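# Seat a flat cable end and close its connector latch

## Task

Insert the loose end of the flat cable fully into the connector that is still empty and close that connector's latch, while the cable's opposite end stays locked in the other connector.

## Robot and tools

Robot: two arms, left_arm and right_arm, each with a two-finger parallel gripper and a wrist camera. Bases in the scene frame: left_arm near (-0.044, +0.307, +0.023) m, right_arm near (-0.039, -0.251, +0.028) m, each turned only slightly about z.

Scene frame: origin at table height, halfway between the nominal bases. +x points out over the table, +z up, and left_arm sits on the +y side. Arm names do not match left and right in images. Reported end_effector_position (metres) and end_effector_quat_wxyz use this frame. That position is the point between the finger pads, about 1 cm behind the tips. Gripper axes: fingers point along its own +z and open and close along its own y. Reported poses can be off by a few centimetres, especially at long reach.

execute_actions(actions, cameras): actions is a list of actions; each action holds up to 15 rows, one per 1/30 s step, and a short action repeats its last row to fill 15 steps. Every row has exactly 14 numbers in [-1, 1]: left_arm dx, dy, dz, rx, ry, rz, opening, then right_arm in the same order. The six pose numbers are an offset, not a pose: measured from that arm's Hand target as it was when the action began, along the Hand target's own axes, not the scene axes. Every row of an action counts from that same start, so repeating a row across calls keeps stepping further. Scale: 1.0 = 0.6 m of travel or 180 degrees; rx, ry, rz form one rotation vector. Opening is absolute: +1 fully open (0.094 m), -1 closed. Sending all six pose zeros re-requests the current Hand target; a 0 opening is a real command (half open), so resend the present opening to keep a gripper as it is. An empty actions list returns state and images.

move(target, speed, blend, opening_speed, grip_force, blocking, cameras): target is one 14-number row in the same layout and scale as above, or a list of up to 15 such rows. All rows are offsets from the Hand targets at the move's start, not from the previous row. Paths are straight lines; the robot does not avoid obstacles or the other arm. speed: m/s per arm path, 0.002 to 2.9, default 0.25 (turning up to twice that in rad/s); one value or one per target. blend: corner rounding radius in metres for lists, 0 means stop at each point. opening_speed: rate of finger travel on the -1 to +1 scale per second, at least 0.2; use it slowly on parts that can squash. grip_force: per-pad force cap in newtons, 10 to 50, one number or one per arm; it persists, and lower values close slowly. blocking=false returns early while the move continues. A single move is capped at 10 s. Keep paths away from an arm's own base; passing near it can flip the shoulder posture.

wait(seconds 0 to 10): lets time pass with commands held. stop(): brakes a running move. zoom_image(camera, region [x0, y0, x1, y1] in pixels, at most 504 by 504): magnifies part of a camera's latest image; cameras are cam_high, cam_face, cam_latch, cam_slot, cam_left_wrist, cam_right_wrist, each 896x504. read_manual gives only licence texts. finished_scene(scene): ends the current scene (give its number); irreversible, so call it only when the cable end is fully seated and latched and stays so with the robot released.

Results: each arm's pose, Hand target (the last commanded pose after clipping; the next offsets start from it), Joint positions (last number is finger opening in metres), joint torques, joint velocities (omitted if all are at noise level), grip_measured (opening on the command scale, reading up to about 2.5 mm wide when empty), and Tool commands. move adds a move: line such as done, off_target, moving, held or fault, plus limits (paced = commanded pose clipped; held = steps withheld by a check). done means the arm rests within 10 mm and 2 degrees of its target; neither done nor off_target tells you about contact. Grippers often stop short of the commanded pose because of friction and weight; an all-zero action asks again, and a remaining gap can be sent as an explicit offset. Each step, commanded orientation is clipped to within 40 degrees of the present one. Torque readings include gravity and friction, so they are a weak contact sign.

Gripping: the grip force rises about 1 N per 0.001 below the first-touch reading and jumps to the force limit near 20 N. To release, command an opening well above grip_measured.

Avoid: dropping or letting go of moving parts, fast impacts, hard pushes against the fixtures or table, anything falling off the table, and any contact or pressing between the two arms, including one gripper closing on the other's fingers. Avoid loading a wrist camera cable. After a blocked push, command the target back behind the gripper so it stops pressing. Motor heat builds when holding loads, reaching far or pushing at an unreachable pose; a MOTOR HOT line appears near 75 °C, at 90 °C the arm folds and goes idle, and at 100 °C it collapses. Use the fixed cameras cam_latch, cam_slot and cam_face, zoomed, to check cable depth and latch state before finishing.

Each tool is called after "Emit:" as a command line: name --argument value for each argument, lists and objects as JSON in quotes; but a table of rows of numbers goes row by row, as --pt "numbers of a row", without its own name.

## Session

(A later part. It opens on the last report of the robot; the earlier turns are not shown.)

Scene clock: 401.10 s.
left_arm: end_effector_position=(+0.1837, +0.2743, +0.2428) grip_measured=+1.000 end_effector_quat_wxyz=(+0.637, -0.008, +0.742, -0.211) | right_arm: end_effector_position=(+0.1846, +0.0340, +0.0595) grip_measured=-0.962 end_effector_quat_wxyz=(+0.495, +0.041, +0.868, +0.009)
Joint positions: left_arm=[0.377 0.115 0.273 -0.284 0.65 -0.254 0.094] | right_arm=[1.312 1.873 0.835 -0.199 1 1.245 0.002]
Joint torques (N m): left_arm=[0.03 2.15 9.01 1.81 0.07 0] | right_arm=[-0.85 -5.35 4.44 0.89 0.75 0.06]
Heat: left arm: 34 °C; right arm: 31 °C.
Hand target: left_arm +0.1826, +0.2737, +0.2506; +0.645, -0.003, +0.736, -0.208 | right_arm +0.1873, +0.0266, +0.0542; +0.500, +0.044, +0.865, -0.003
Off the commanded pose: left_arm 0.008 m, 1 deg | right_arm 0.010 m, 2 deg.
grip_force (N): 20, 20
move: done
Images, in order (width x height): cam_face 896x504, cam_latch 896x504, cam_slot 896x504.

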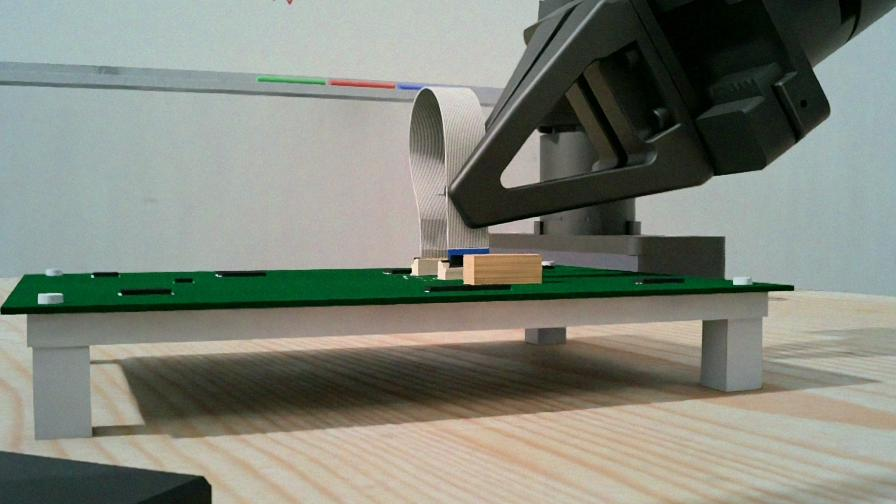

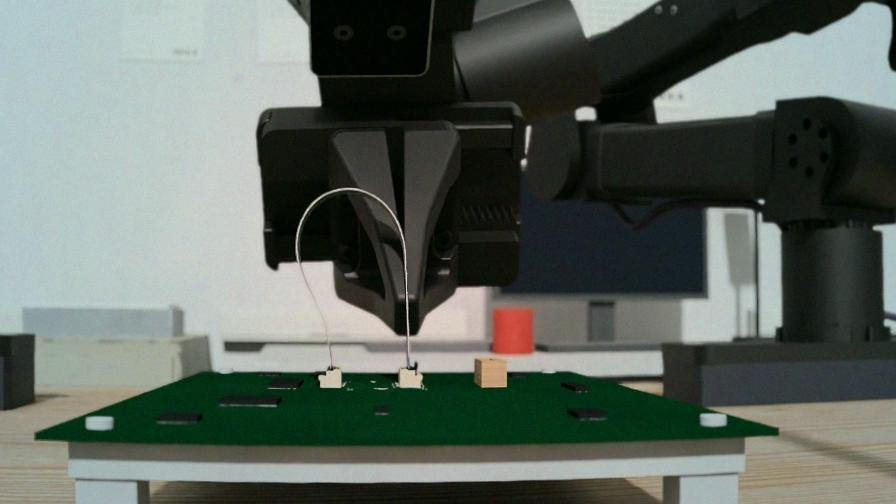

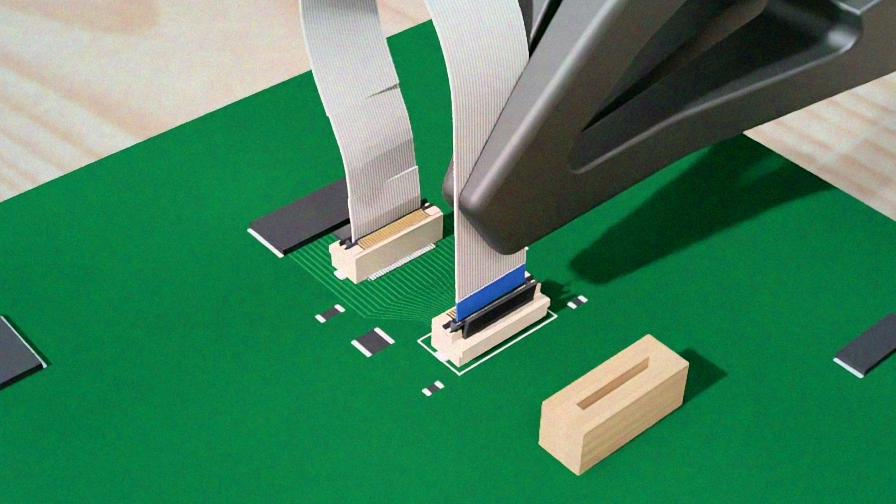

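Emit:
zoom_image --camera "cam_slot" --region '[445, 300, 485, 335]'

Emit:
zoom_image --camera "cam_slot" --region '[505, 265, 545, 300]'

Emit:
zoom_image --camera "cam_latch" --region '[400, 358, 424, 376]'

Scaled by 12.600 from the camera's 896x504 image, which has a finer 1280x720 frame.

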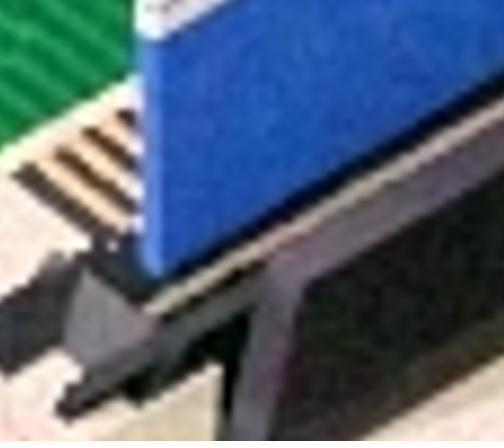

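Scaled by 12.600 from the camera's 896x504 image, which has a finer 1280x720 frame.

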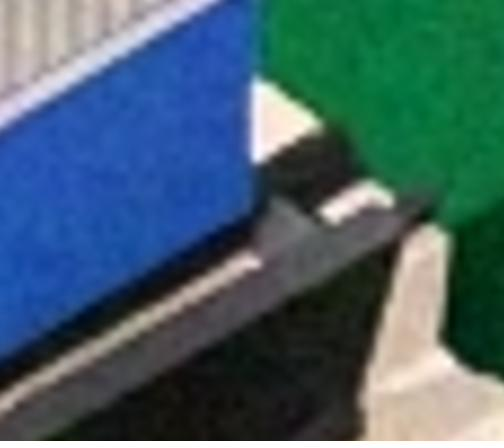

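Scaled by 21.000 from the camera's 896x504 image, which has a finer 1280x720 frame.

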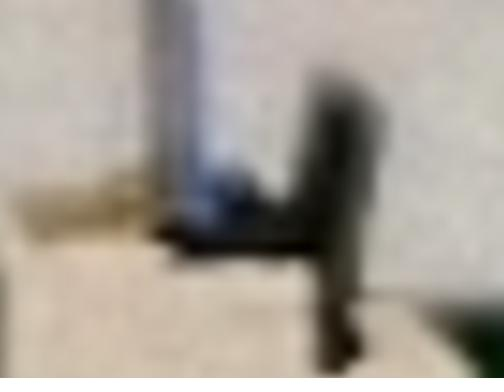

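Emit:
zoom_image --camera "cam_face" --region '[440, 230, 500, 290]'

Emit:
zoom_image --camera "cam_face" --region '[400, 200, 500, 300]'

Scaled by 8.400 from the camera's 896x504 image, which has a finer 1280x720 frame.

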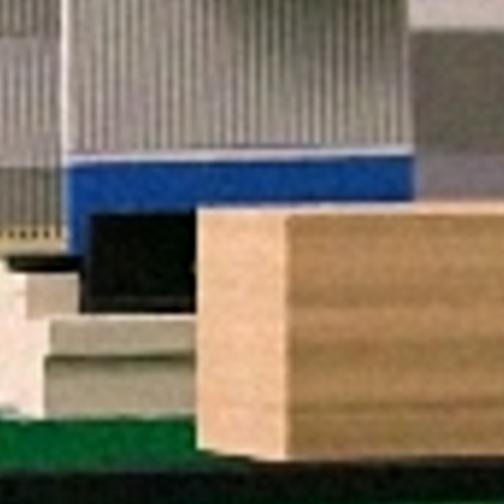

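Scaled by 5.040 from the camera's 896x504 image, which has a finer 1280x720 frame.

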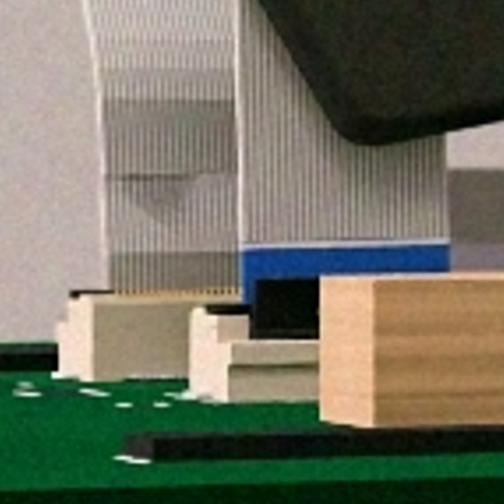

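Emit:
zoom_image --camera "cam_slot" --region '[448, 255, 538, 345]'

Emit:
zoom_image --camera "cam_slot" --region '[448, 275, 493, 320]'

Emit:
zoom_image --camera "cam_slot" --region '[490, 250, 535, 295]'

Scaled by 5.600 from the camera's 896x504 image, which has a finer 1280x720 frame.

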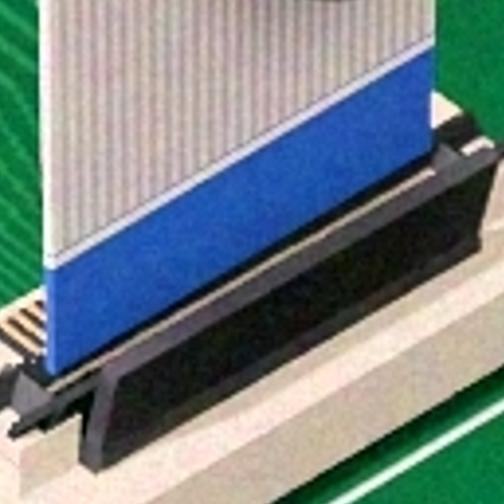

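Scaled by 11.200 from the camera's 896x504 image, which has a finer 1280x720 frame.

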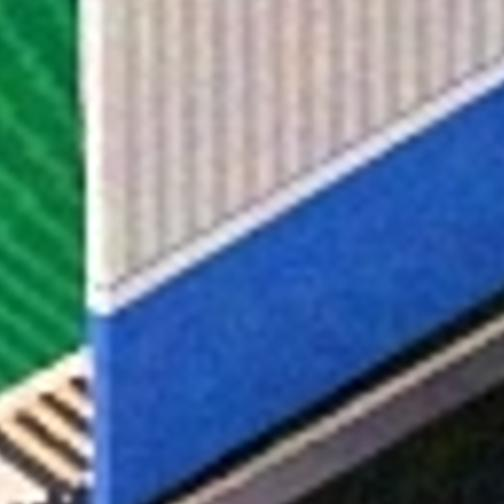

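Scaled by 11.200 from the camera's 896x504 image, which has a finer 1280x720 frame.

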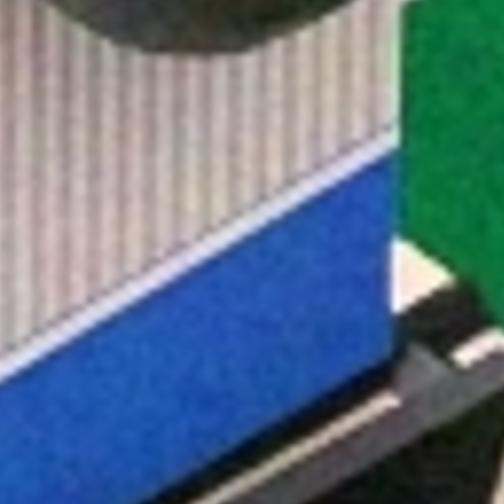

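Emit:
move --target '[0,0,0,0,0,0,1,0,0,0,0,0,0.0029,-1]' --speed 0.01 --cameras '["cam_slot"]'

Emit:
zoom_image --camera "cam_slot" --region '[445, 300, 485, 335]'

Emit:
zoom_image --camera "cam_slot" --region '[505, 265, 545, 300]'

Scene clock: 412.03 s.
left_arm: end_effector_position=(+0.1837, +0.2743, +0.2428) grip_measured=+1.000 end_effector_quat_wxyz=(+0.637, -0.008, +0.742, -0.211) | right_arm: end_effector_position=(+0.1846, +0.0340, +0.0595) grip_measured=-0.962 end_effector_quat_wxyz=(+0.495, +0.043, +0.868, +0.010)
Joint positions: left_arm=[0.377 0.115 0.273 -0.284 0.65 -0.254 0.094] | right_arm=[1.312 1.873 0.835 -0.199 1 1.25 0.002]
Joint torques (N m): left_arm=[-0.03 2.14 9.09 1.83 0.06 0] | right_arm=[-0.95 -5.37 4.41 0.9 0.75 0.09]
Heat: left arm: 34 °C; right arm: 31 °C.
Hand target: left_arm +0.1826, +0.2737, +0.2506; +0.645, -0.003, +0.736, -0.208 | right_arm +0.1873, +0.0266, +0.0542; +0.500, +0.048, +0.865, -0.001
Off the commanded pose: left_arm 0.008 m, 1 deg | right_arm 0.010 m, 2 deg.
grip_force (N): 20, 20
move: done
Images, in order (width x height): cam_slot 896x504.

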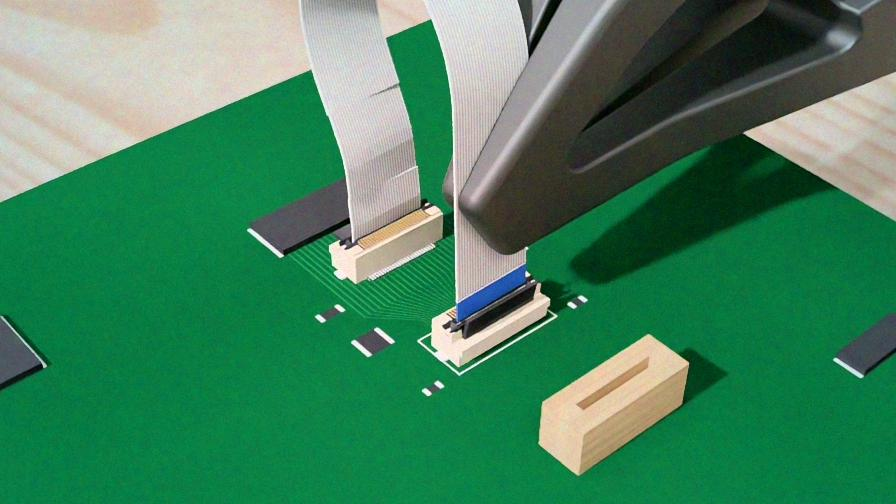

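Scaled by 12.600 from the camera's 896x504 image, which has a finer 1280x720 frame.

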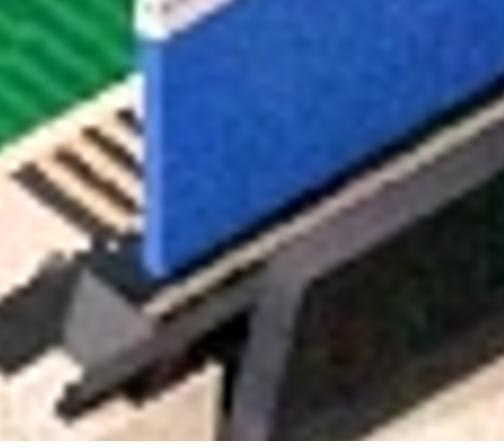

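Scaled by 12.600 from the camera's 896x504 image, which has a finer 1280x720 frame.

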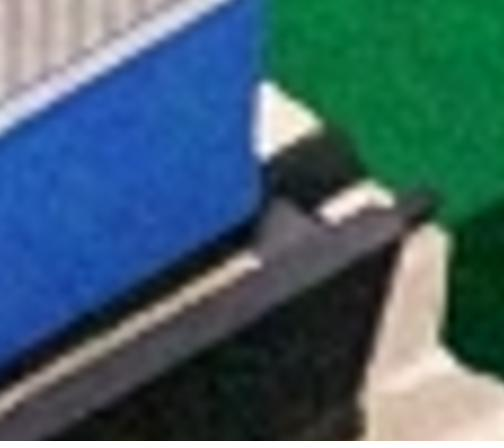

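Emit:
move --target '[0,0,0,0,0,0,1,0.00078,-0.00028,0.00041,0.00028,0.00007,-0.00047,-1]' --speed 0.01 --cameras '["cam_slot","cam_latch"]'

Emit:
zoom_image --camera "cam_slot" --region '[445, 300, 485, 335]'

Emit:
zoom_image --camera "cam_slot" --region '[505, 265, 545, 300]'

Emit:
zoom_image --camera "cam_latch" --region '[390, 350, 430, 390]'

Scene clock: 413.63 s.
left_arm: end_effector_position=(+0.1837, +0.2743, +0.2428) grip_measured=+1.000 end_effector_quat_wxyz=(+0.637, -0.008, +0.742, -0.211) | right_arm: end_effector_position=(+0.1846, +0.0340, +0.0595) grip_measured=-0.962 end_effector_quat_wxyz=(+0.495, +0.044, +0.868, +0.010)
Joint positions: left_arm=[0.377 0.115 0.273 -0.284 0.65 -0.254 0.094] | right_arm=[1.312 1.873 0.835 -0.199 1 1.251 0.002]
Joint torques (N m): left_arm=[0.05 2.13 8.96 1.82 0.05 0.01] | right_arm=[-0.9 -5.23 4.42 0.9 0.76 0.09]
Heat: left arm: 34 °C; right arm: 31 °C.
Hand target: left_arm +0.1826, +0.2737, +0.2506; +0.645, -0.003, +0.736, -0.208 | right_arm +0.1873, +0.0264, +0.0537; +0.500, +0.047, +0.865, -0.002
Off the commanded pose: left_arm 0.008 m, 1 deg | right_arm 0.010 m, 2 deg.
grip_force (N): 20, 20
move: done
Images, in order (width x height): cam_latch 896x504, cam_slot 896x504.

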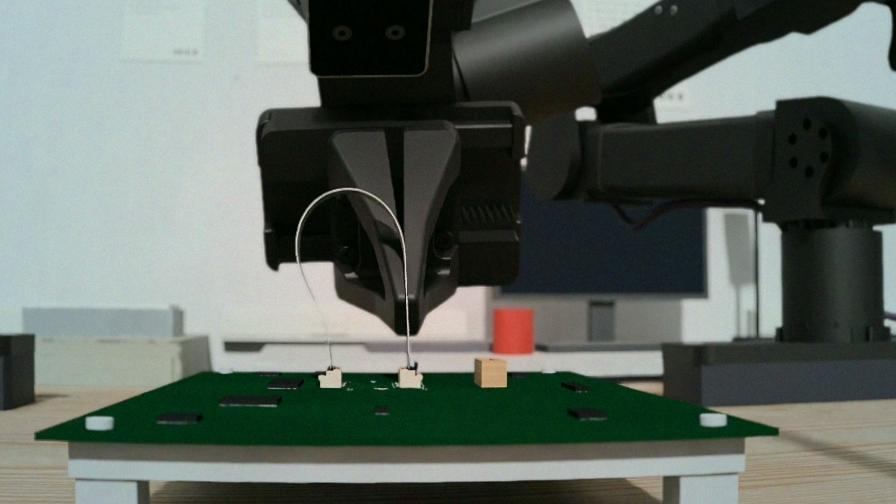

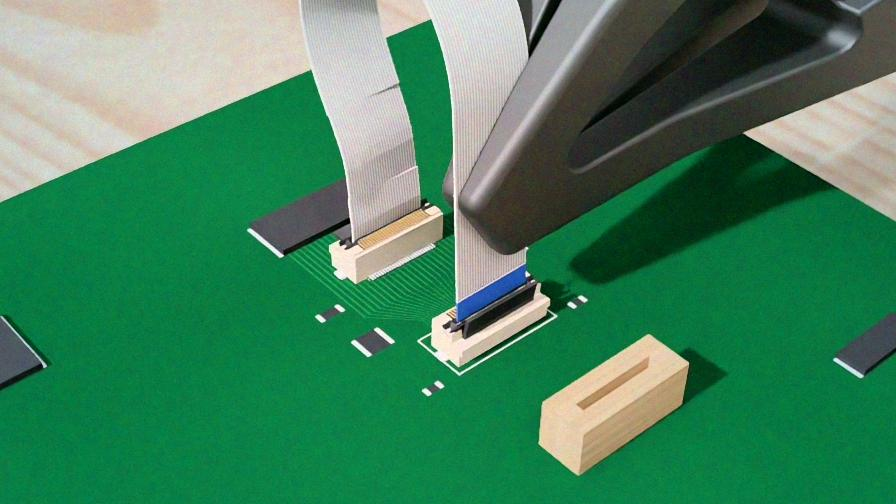

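Scaled by 12.600 from the camera's 896x504 image, which has a finer 1280x720 frame.

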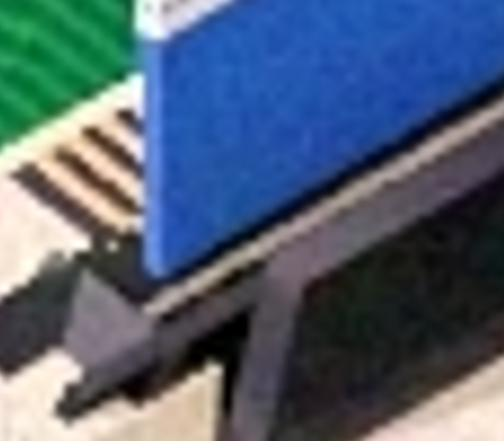

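Scaled by 12.600 from the camera's 896x504 image, which has a finer 1280x720 frame.

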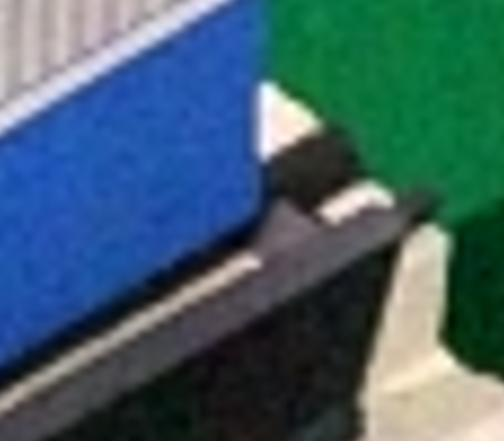

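Scaled by 12.600 from the camera's 896x504 image, which has a finer 1280x720 frame.

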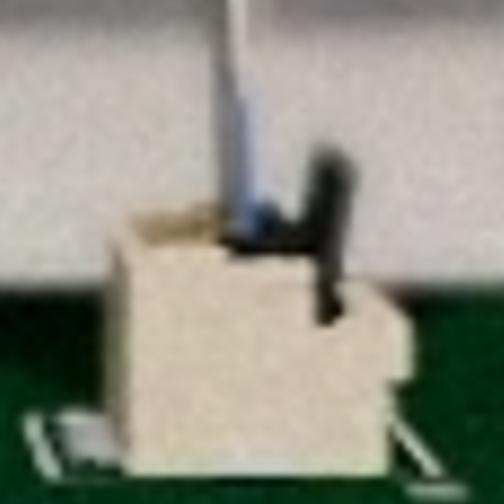

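Emit:
move --target '[0,0,0,0,0,0,1,0.00078,-0.00028,0.00041,0.00028,0.00007,-0.00047,-1]' --speed 0.01 --cameras '["cam_slot","cam_latch"]'

Emit:
zoom_image --camera "cam_slot" --region '[445, 300, 485, 335]'

Emit:
zoom_image --camera "cam_slot" --region '[505, 265, 545, 300]'

Emit:
zoom_image --camera "cam_latch" --region '[390, 350, 430, 390]'

Scene clock: 415.13 s.
left_arm: end_effector_position=(+0.1837, +0.2743, +0.2428) grip_measured=+1.000 end_effector_quat_wxyz=(+0.637, -0.008, +0.742, -0.211) | right_arm: end_effector_position=(+0.1846, +0.0340, +0.0595) grip_measured=-0.962 end_effector_quat_wxyz=(+0.495, +0.044, +0.868, +0.011)
Joint positions: left_arm=[0.377 0.115 0.273 -0.284 0.65 -0.254 0.094] | right_arm=[1.312 1.873 0.835 -0.199 1 1.251 0.002]
Joint torques (N m): left_arm=[-0.02 2.14 9.03 1.82 0.05 0] | right_arm=[-0.85 -5.09 4.42 0.9 0.75 0.08]
Heat: left arm: 34 °C; right arm: 31 °C.
Hand target: left_arm +0.1826, +0.2737, +0.2506; +0.645, -0.003, +0.736, -0.208 | right_arm +0.1873, +0.0263, +0.0531; +0.500, +0.047, +0.865, -0.002
Off the commanded pose: left_arm 0.008 m, 1 deg | right_arm 0.010 m, 2 deg.
grip_force (N): 20, 20
move: done
Images, in order (width x height): cam_latch 896x504, cam_slot 896x504.

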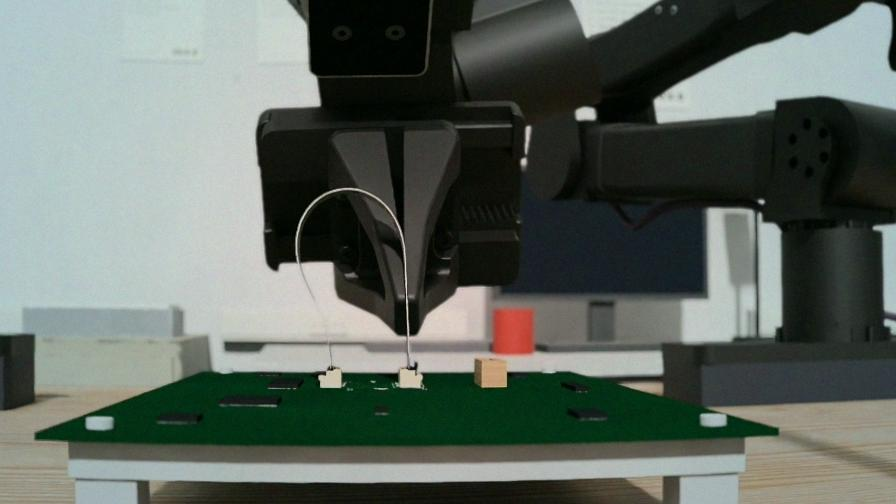

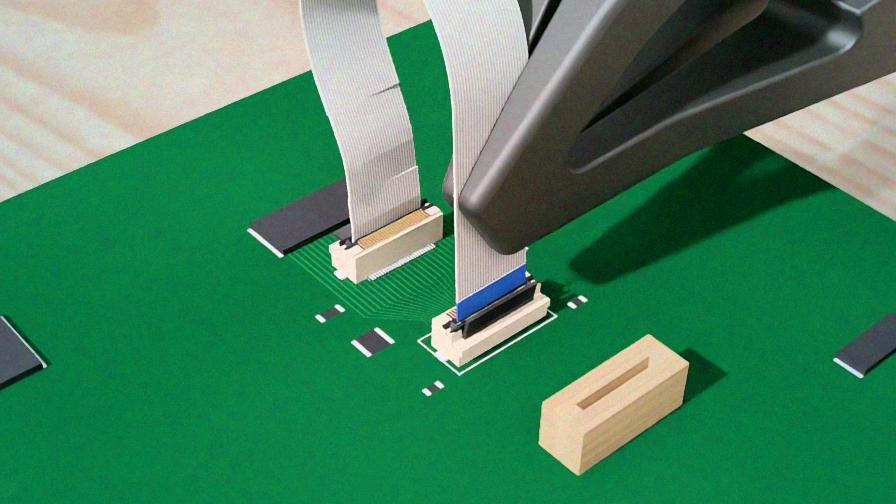

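Scaled by 12.600 from the camera's 896x504 image, which has a finer 1280x720 frame.

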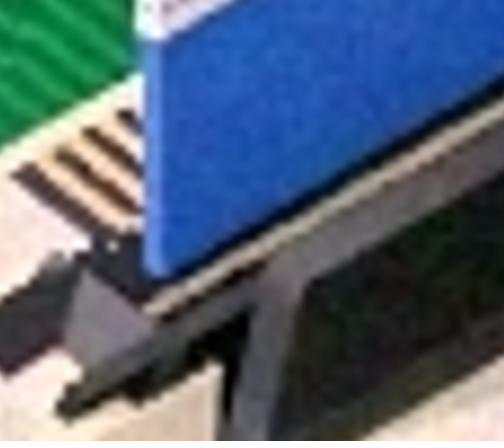

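Scaled by 12.600 from the camera's 896x504 image, which has a finer 1280x720 frame.

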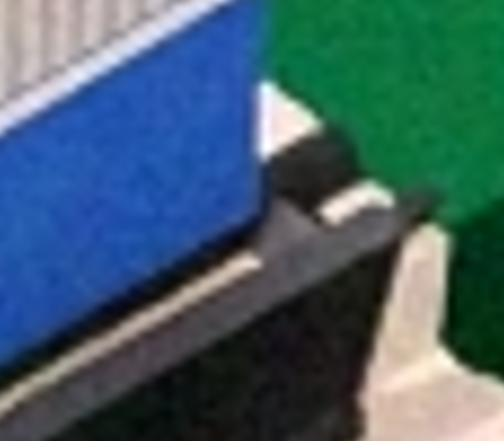

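Scaled by 12.600 from the camera's 896x504 image, which has a finer 1280x720 frame.

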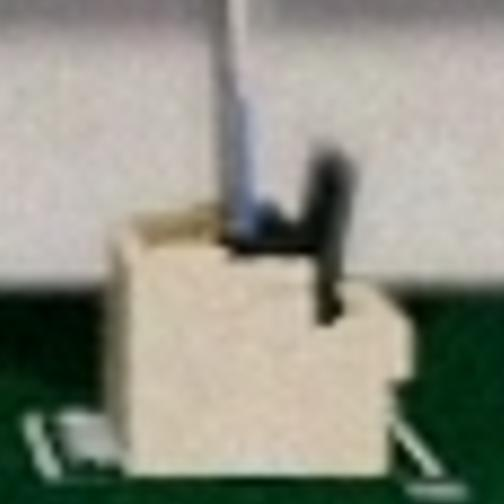

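Emit:
move --target '[0,0,0,0,0,0,1,0.0009,-0.00032,0.00047,0.00032,0.00008,-0.00054,-1]' --speed 0.01 --cameras '["cam_slot","cam_latch"]'

Emit:
zoom_image --camera "cam_slot" --region '[445, 300, 485, 335]'

Emit:
zoom_image --camera "cam_slot" --region '[505, 265, 545, 300]'

Emit:
zoom_image --camera "cam_latch" --region '[390, 350, 430, 390]'

Scene clock: 417.77 s.
left_arm: end_effector_position=(+0.1837, +0.2743, +0.2428) grip_measured=+1.000 end_effector_quat_wxyz=(+0.637, -0.008, +0.742, -0.211) | right_arm: end_effector_position=(+0.1846, +0.0340, +0.0582) grip_measured=-0.962 end_effector_quat_wxyz=(+0.494, +0.043, +0.868, +0.010)
Joint positions: left_arm=[0.377 0.115 0.273 -0.284 0.65 -0.254 0.094] | right_arm=[1.312 1.878 0.835 -0.196 1 1.251 0.002]
Joint torques (N m): left_arm=[0.01 2.11 9.01 1.82 0.07 0] | right_arm=[-0.88 -5.27 4.4 0.9 0.77 0.09]
Heat: left arm: 34 °C; right arm: 31 °C.
Hand target: left_arm +0.1826, +0.2737, +0.2506; +0.645, -0.003, +0.736, -0.208 | right_arm +0.1872, +0.0261, +0.0525; +0.500, +0.047, +0.865, -0.003
Off the commanded pose: left_arm 0.008 m, 1 deg | right_arm 0.010 m, 2 deg.
grip_force (N): 20, 20
move: done
Images, in order (width x height): cam_latch 896x504, cam_slot 896x504.

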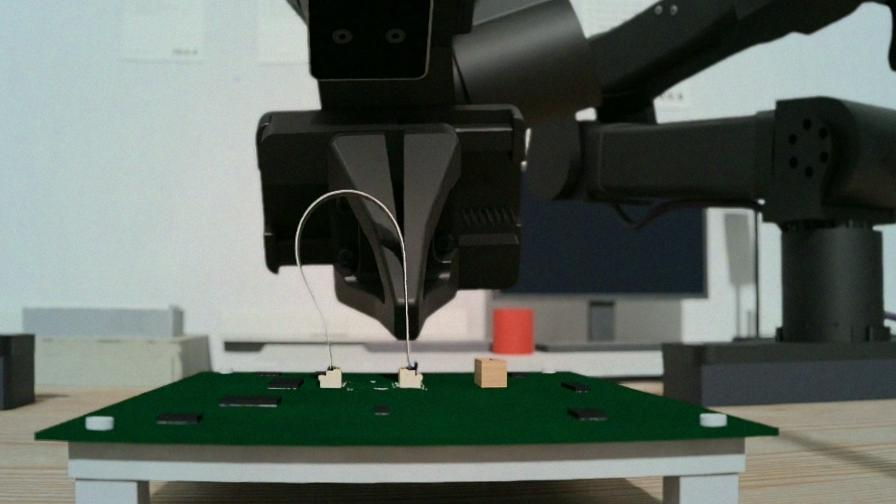

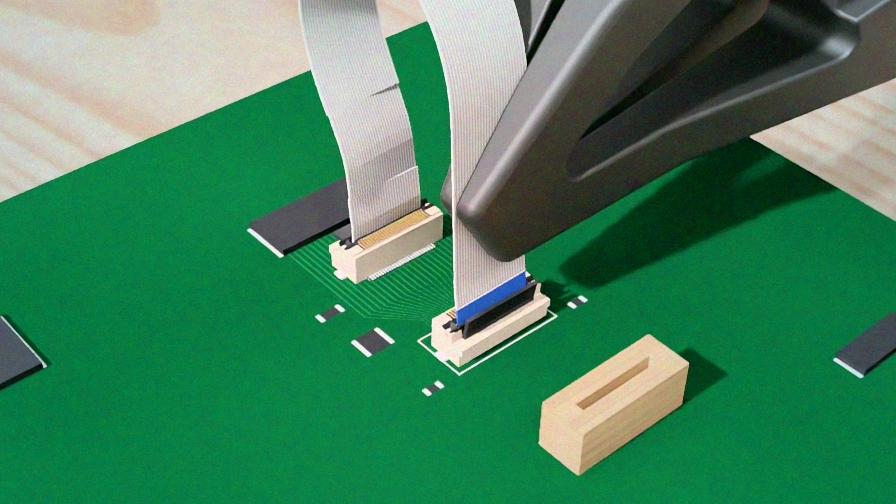

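Scaled by 12.600 from the camera's 896x504 image, which has a finer 1280x720 frame.

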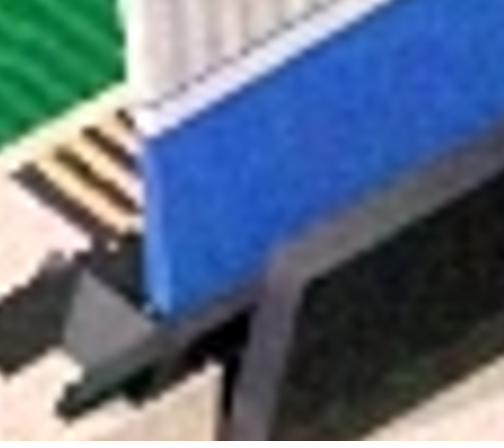

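Scaled by 12.600 from the camera's 896x504 image, which has a finer 1280x720 frame.

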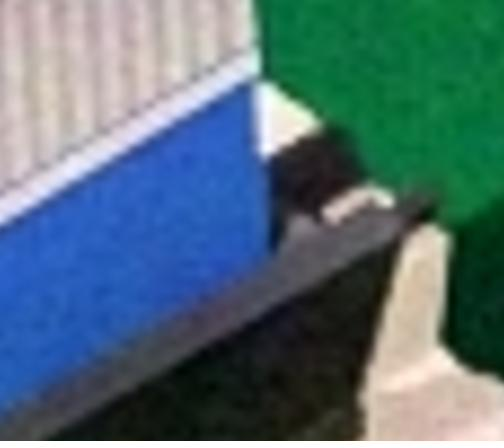

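Scaled by 12.600 from the camera's 896x504 image, which has a finer 1280x720 frame.

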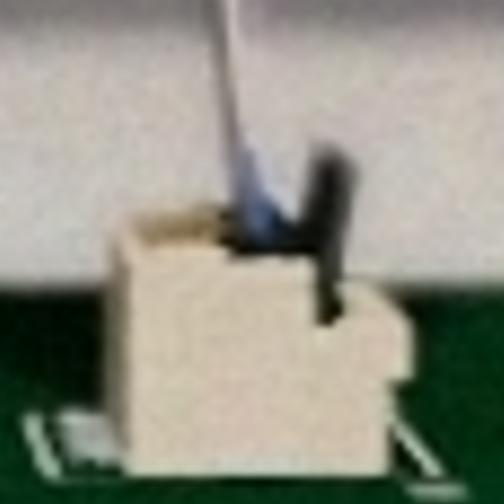

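Emit:
zoom_image --camera "cam_latch" --region '[310, 350, 350, 390]'

Emit:
zoom_image --camera "cam_slot" --region '[325, 195, 450, 290]'

Emit:
zoom_image --camera "cam_slot" --region '[425, 260, 560, 370]'

Scaled by 12.600 from the camera's 896x504 image, which has a finer 1280x720 frame.

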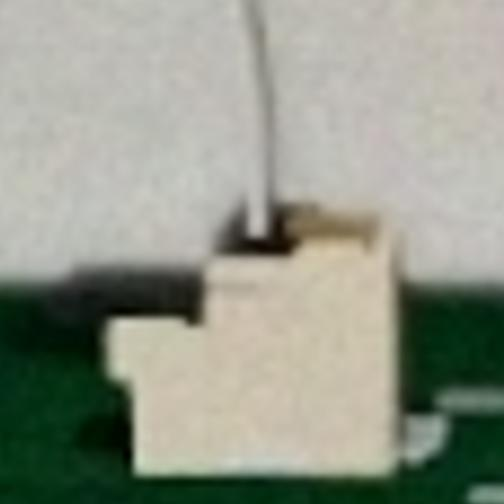

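Scaled by 4.032 from the camera's 896x504 image, which has a finer 1280x720 frame.

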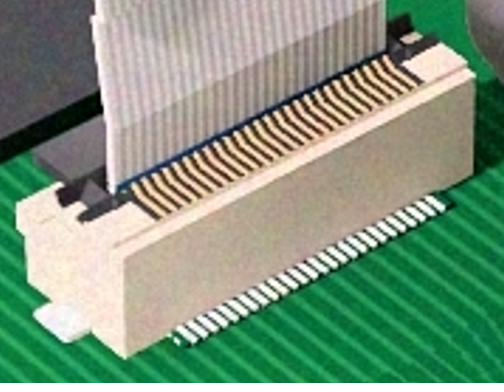

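Scaled by 3.733 from the camera's 896x504 image, which has a finer 1280x720 frame.

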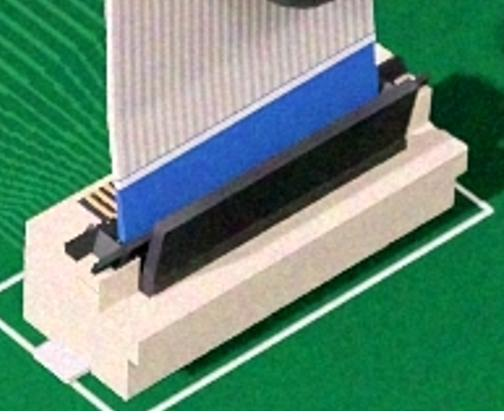

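Emit:
zoom_image --camera "cam_slot" --region '[340, 215, 385, 260]'

Emit:
zoom_image --camera "cam_slot" --region '[400, 195, 445, 240]'

Emit:
zoom_image --camera "cam_face" --region '[400, 240, 440, 280]'

Scaled by 11.200 from the camera's 896x504 image, which has a finer 1280x720 frame.

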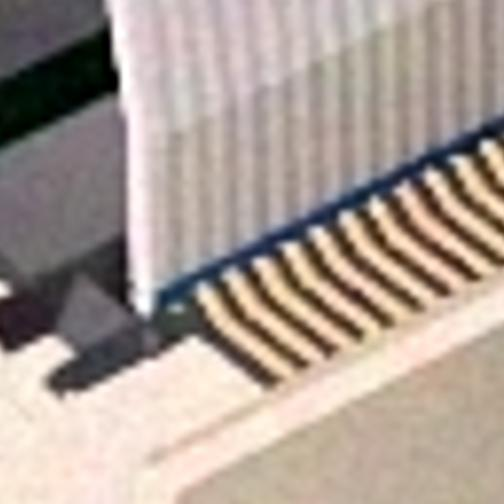

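Scaled by 11.200 from the camera's 896x504 image, which has a finer 1280x720 frame.

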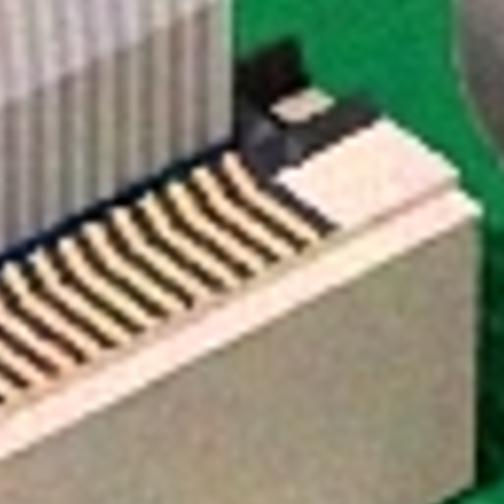

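This scene's latest camera images include none from cam_face. They are from: cam_latch, cam_slot. cam_face's image comes with the result of a call that names it in "cameras".

Emit:
move --target '[0,0,0,0,0,0,1,0.00125,-0.00003,0.00072,0.00021,0.00005,-0.00036,-1]' --speed 0.01 --cameras '["cam_slot","cam_latch","cam_face"]'

Emit:
zoom_image --camera "cam_slot" --region '[445, 300, 485, 335]'

Emit:
zoom_image --camera "cam_slot" --region '[505, 265, 545, 300]'

Emit:
zoom_image --camera "cam_latch" --region '[390, 350, 430, 390]'

Emit:
zoom_image --camera "cam_face" --region '[425, 245, 465, 285]'

Scene clock: 436.23 s.
left_arm: end_effector_position=(+0.1837, +0.2743, +0.2428) grip_measured=+1.000 end_effector_quat_wxyz=(+0.637, -0.008, +0.742, -0.211) | right_arm: end_effector_position=(+0.1846, +0.0341, +0.0583) grip_measured=-0.962 end_effector_quat_wxyz=(+0.494, +0.043, +0.868, +0.010)
Joint positions: left_arm=[0.377 0.115 0.273 -0.284 0.65 -0.254 0.094] | right_arm=[1.312 1.878 0.835 -0.195 1 1.251 0.002]
Joint torques (N m): left_arm=[0.01 2.19 8.99 1.85 0.07 0] | right_arm=[-0.83 -5.09 4.4 0.88 0.74 0.09]
Heat: left arm: 34 °C; right arm: 30 °C.
Hand target: left_arm +0.1826, +0.2737, +0.2506; +0.645, -0.003, +0.736, -0.208 | right_arm +0.1872, +0.0262, +0.0517; +0.500, +0.046, +0.865, -0.004
Off the commanded pose: left_arm 0.008 m, 1 deg | right_arm 0.011 m, 2 deg.
grip_force (N): 20, 20
move: off_target (right_arm)
Images, in order (width x height): cam_face 896x504, cam_latch 896x504, cam_slot 896x504.

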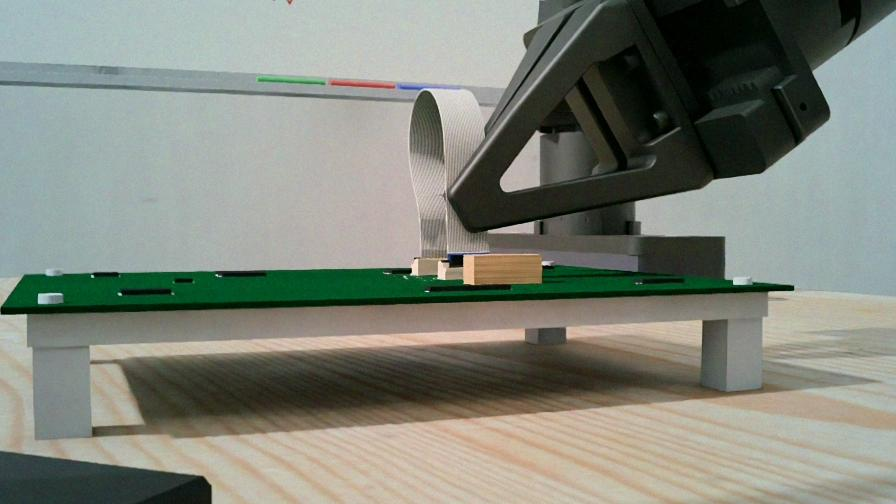

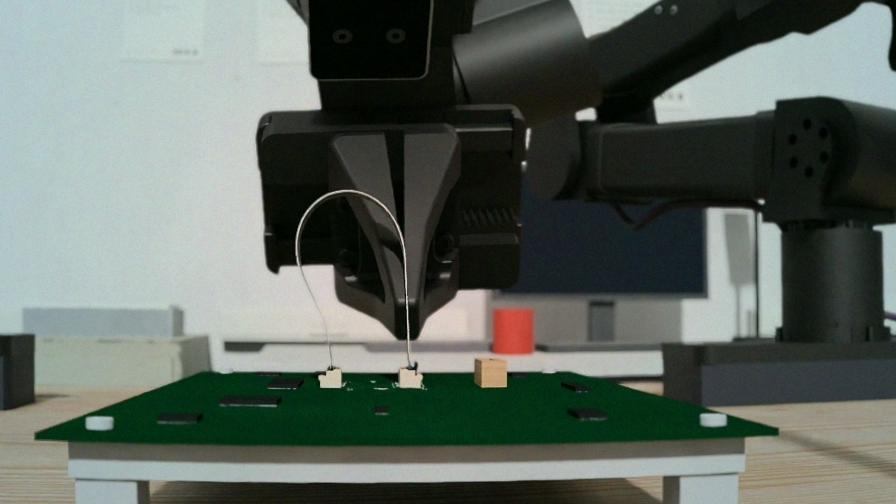

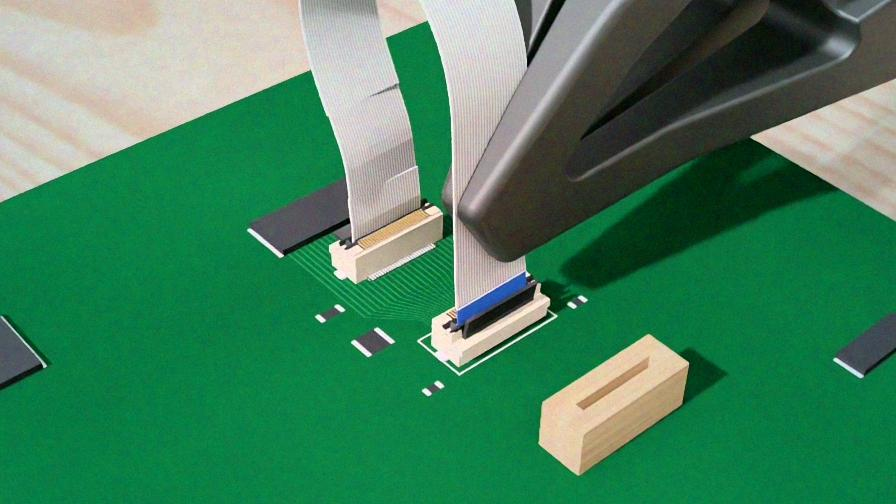

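Scaled by 12.600 from the camera's 896x504 image, which has a finer 1280x720 frame.

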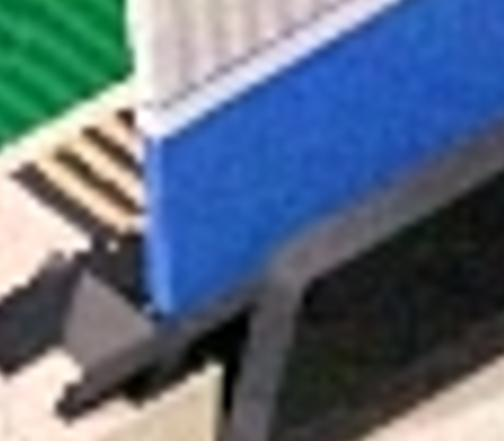

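Scaled by 12.600 from the camera's 896x504 image, which has a finer 1280x720 frame.

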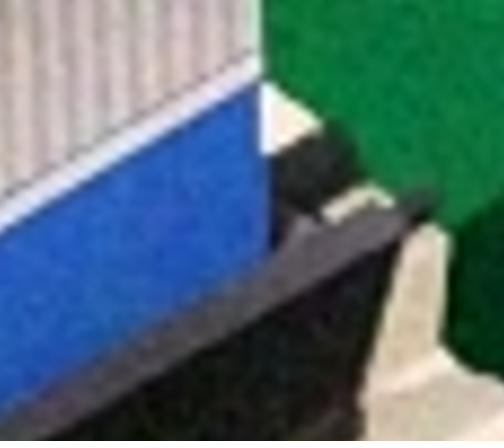

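Scaled by 12.600 from the camera's 896x504 image, which has a finer 1280x720 frame.

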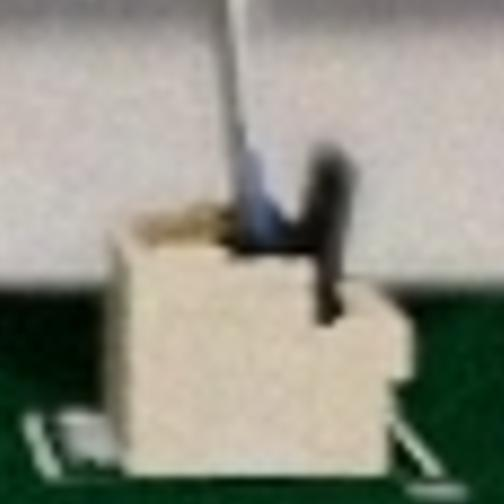

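Scaled by 12.600 from the camera's 896x504 image, which has a finer 1280x720 frame.

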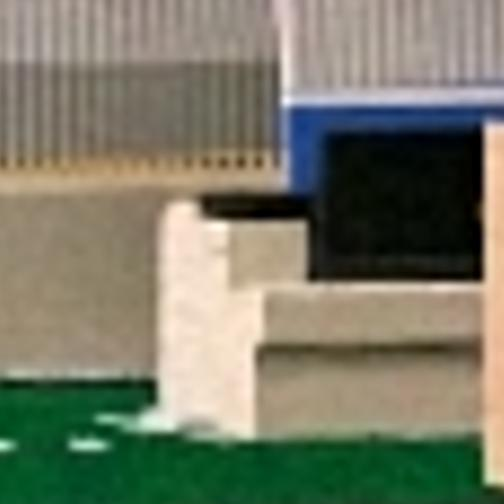

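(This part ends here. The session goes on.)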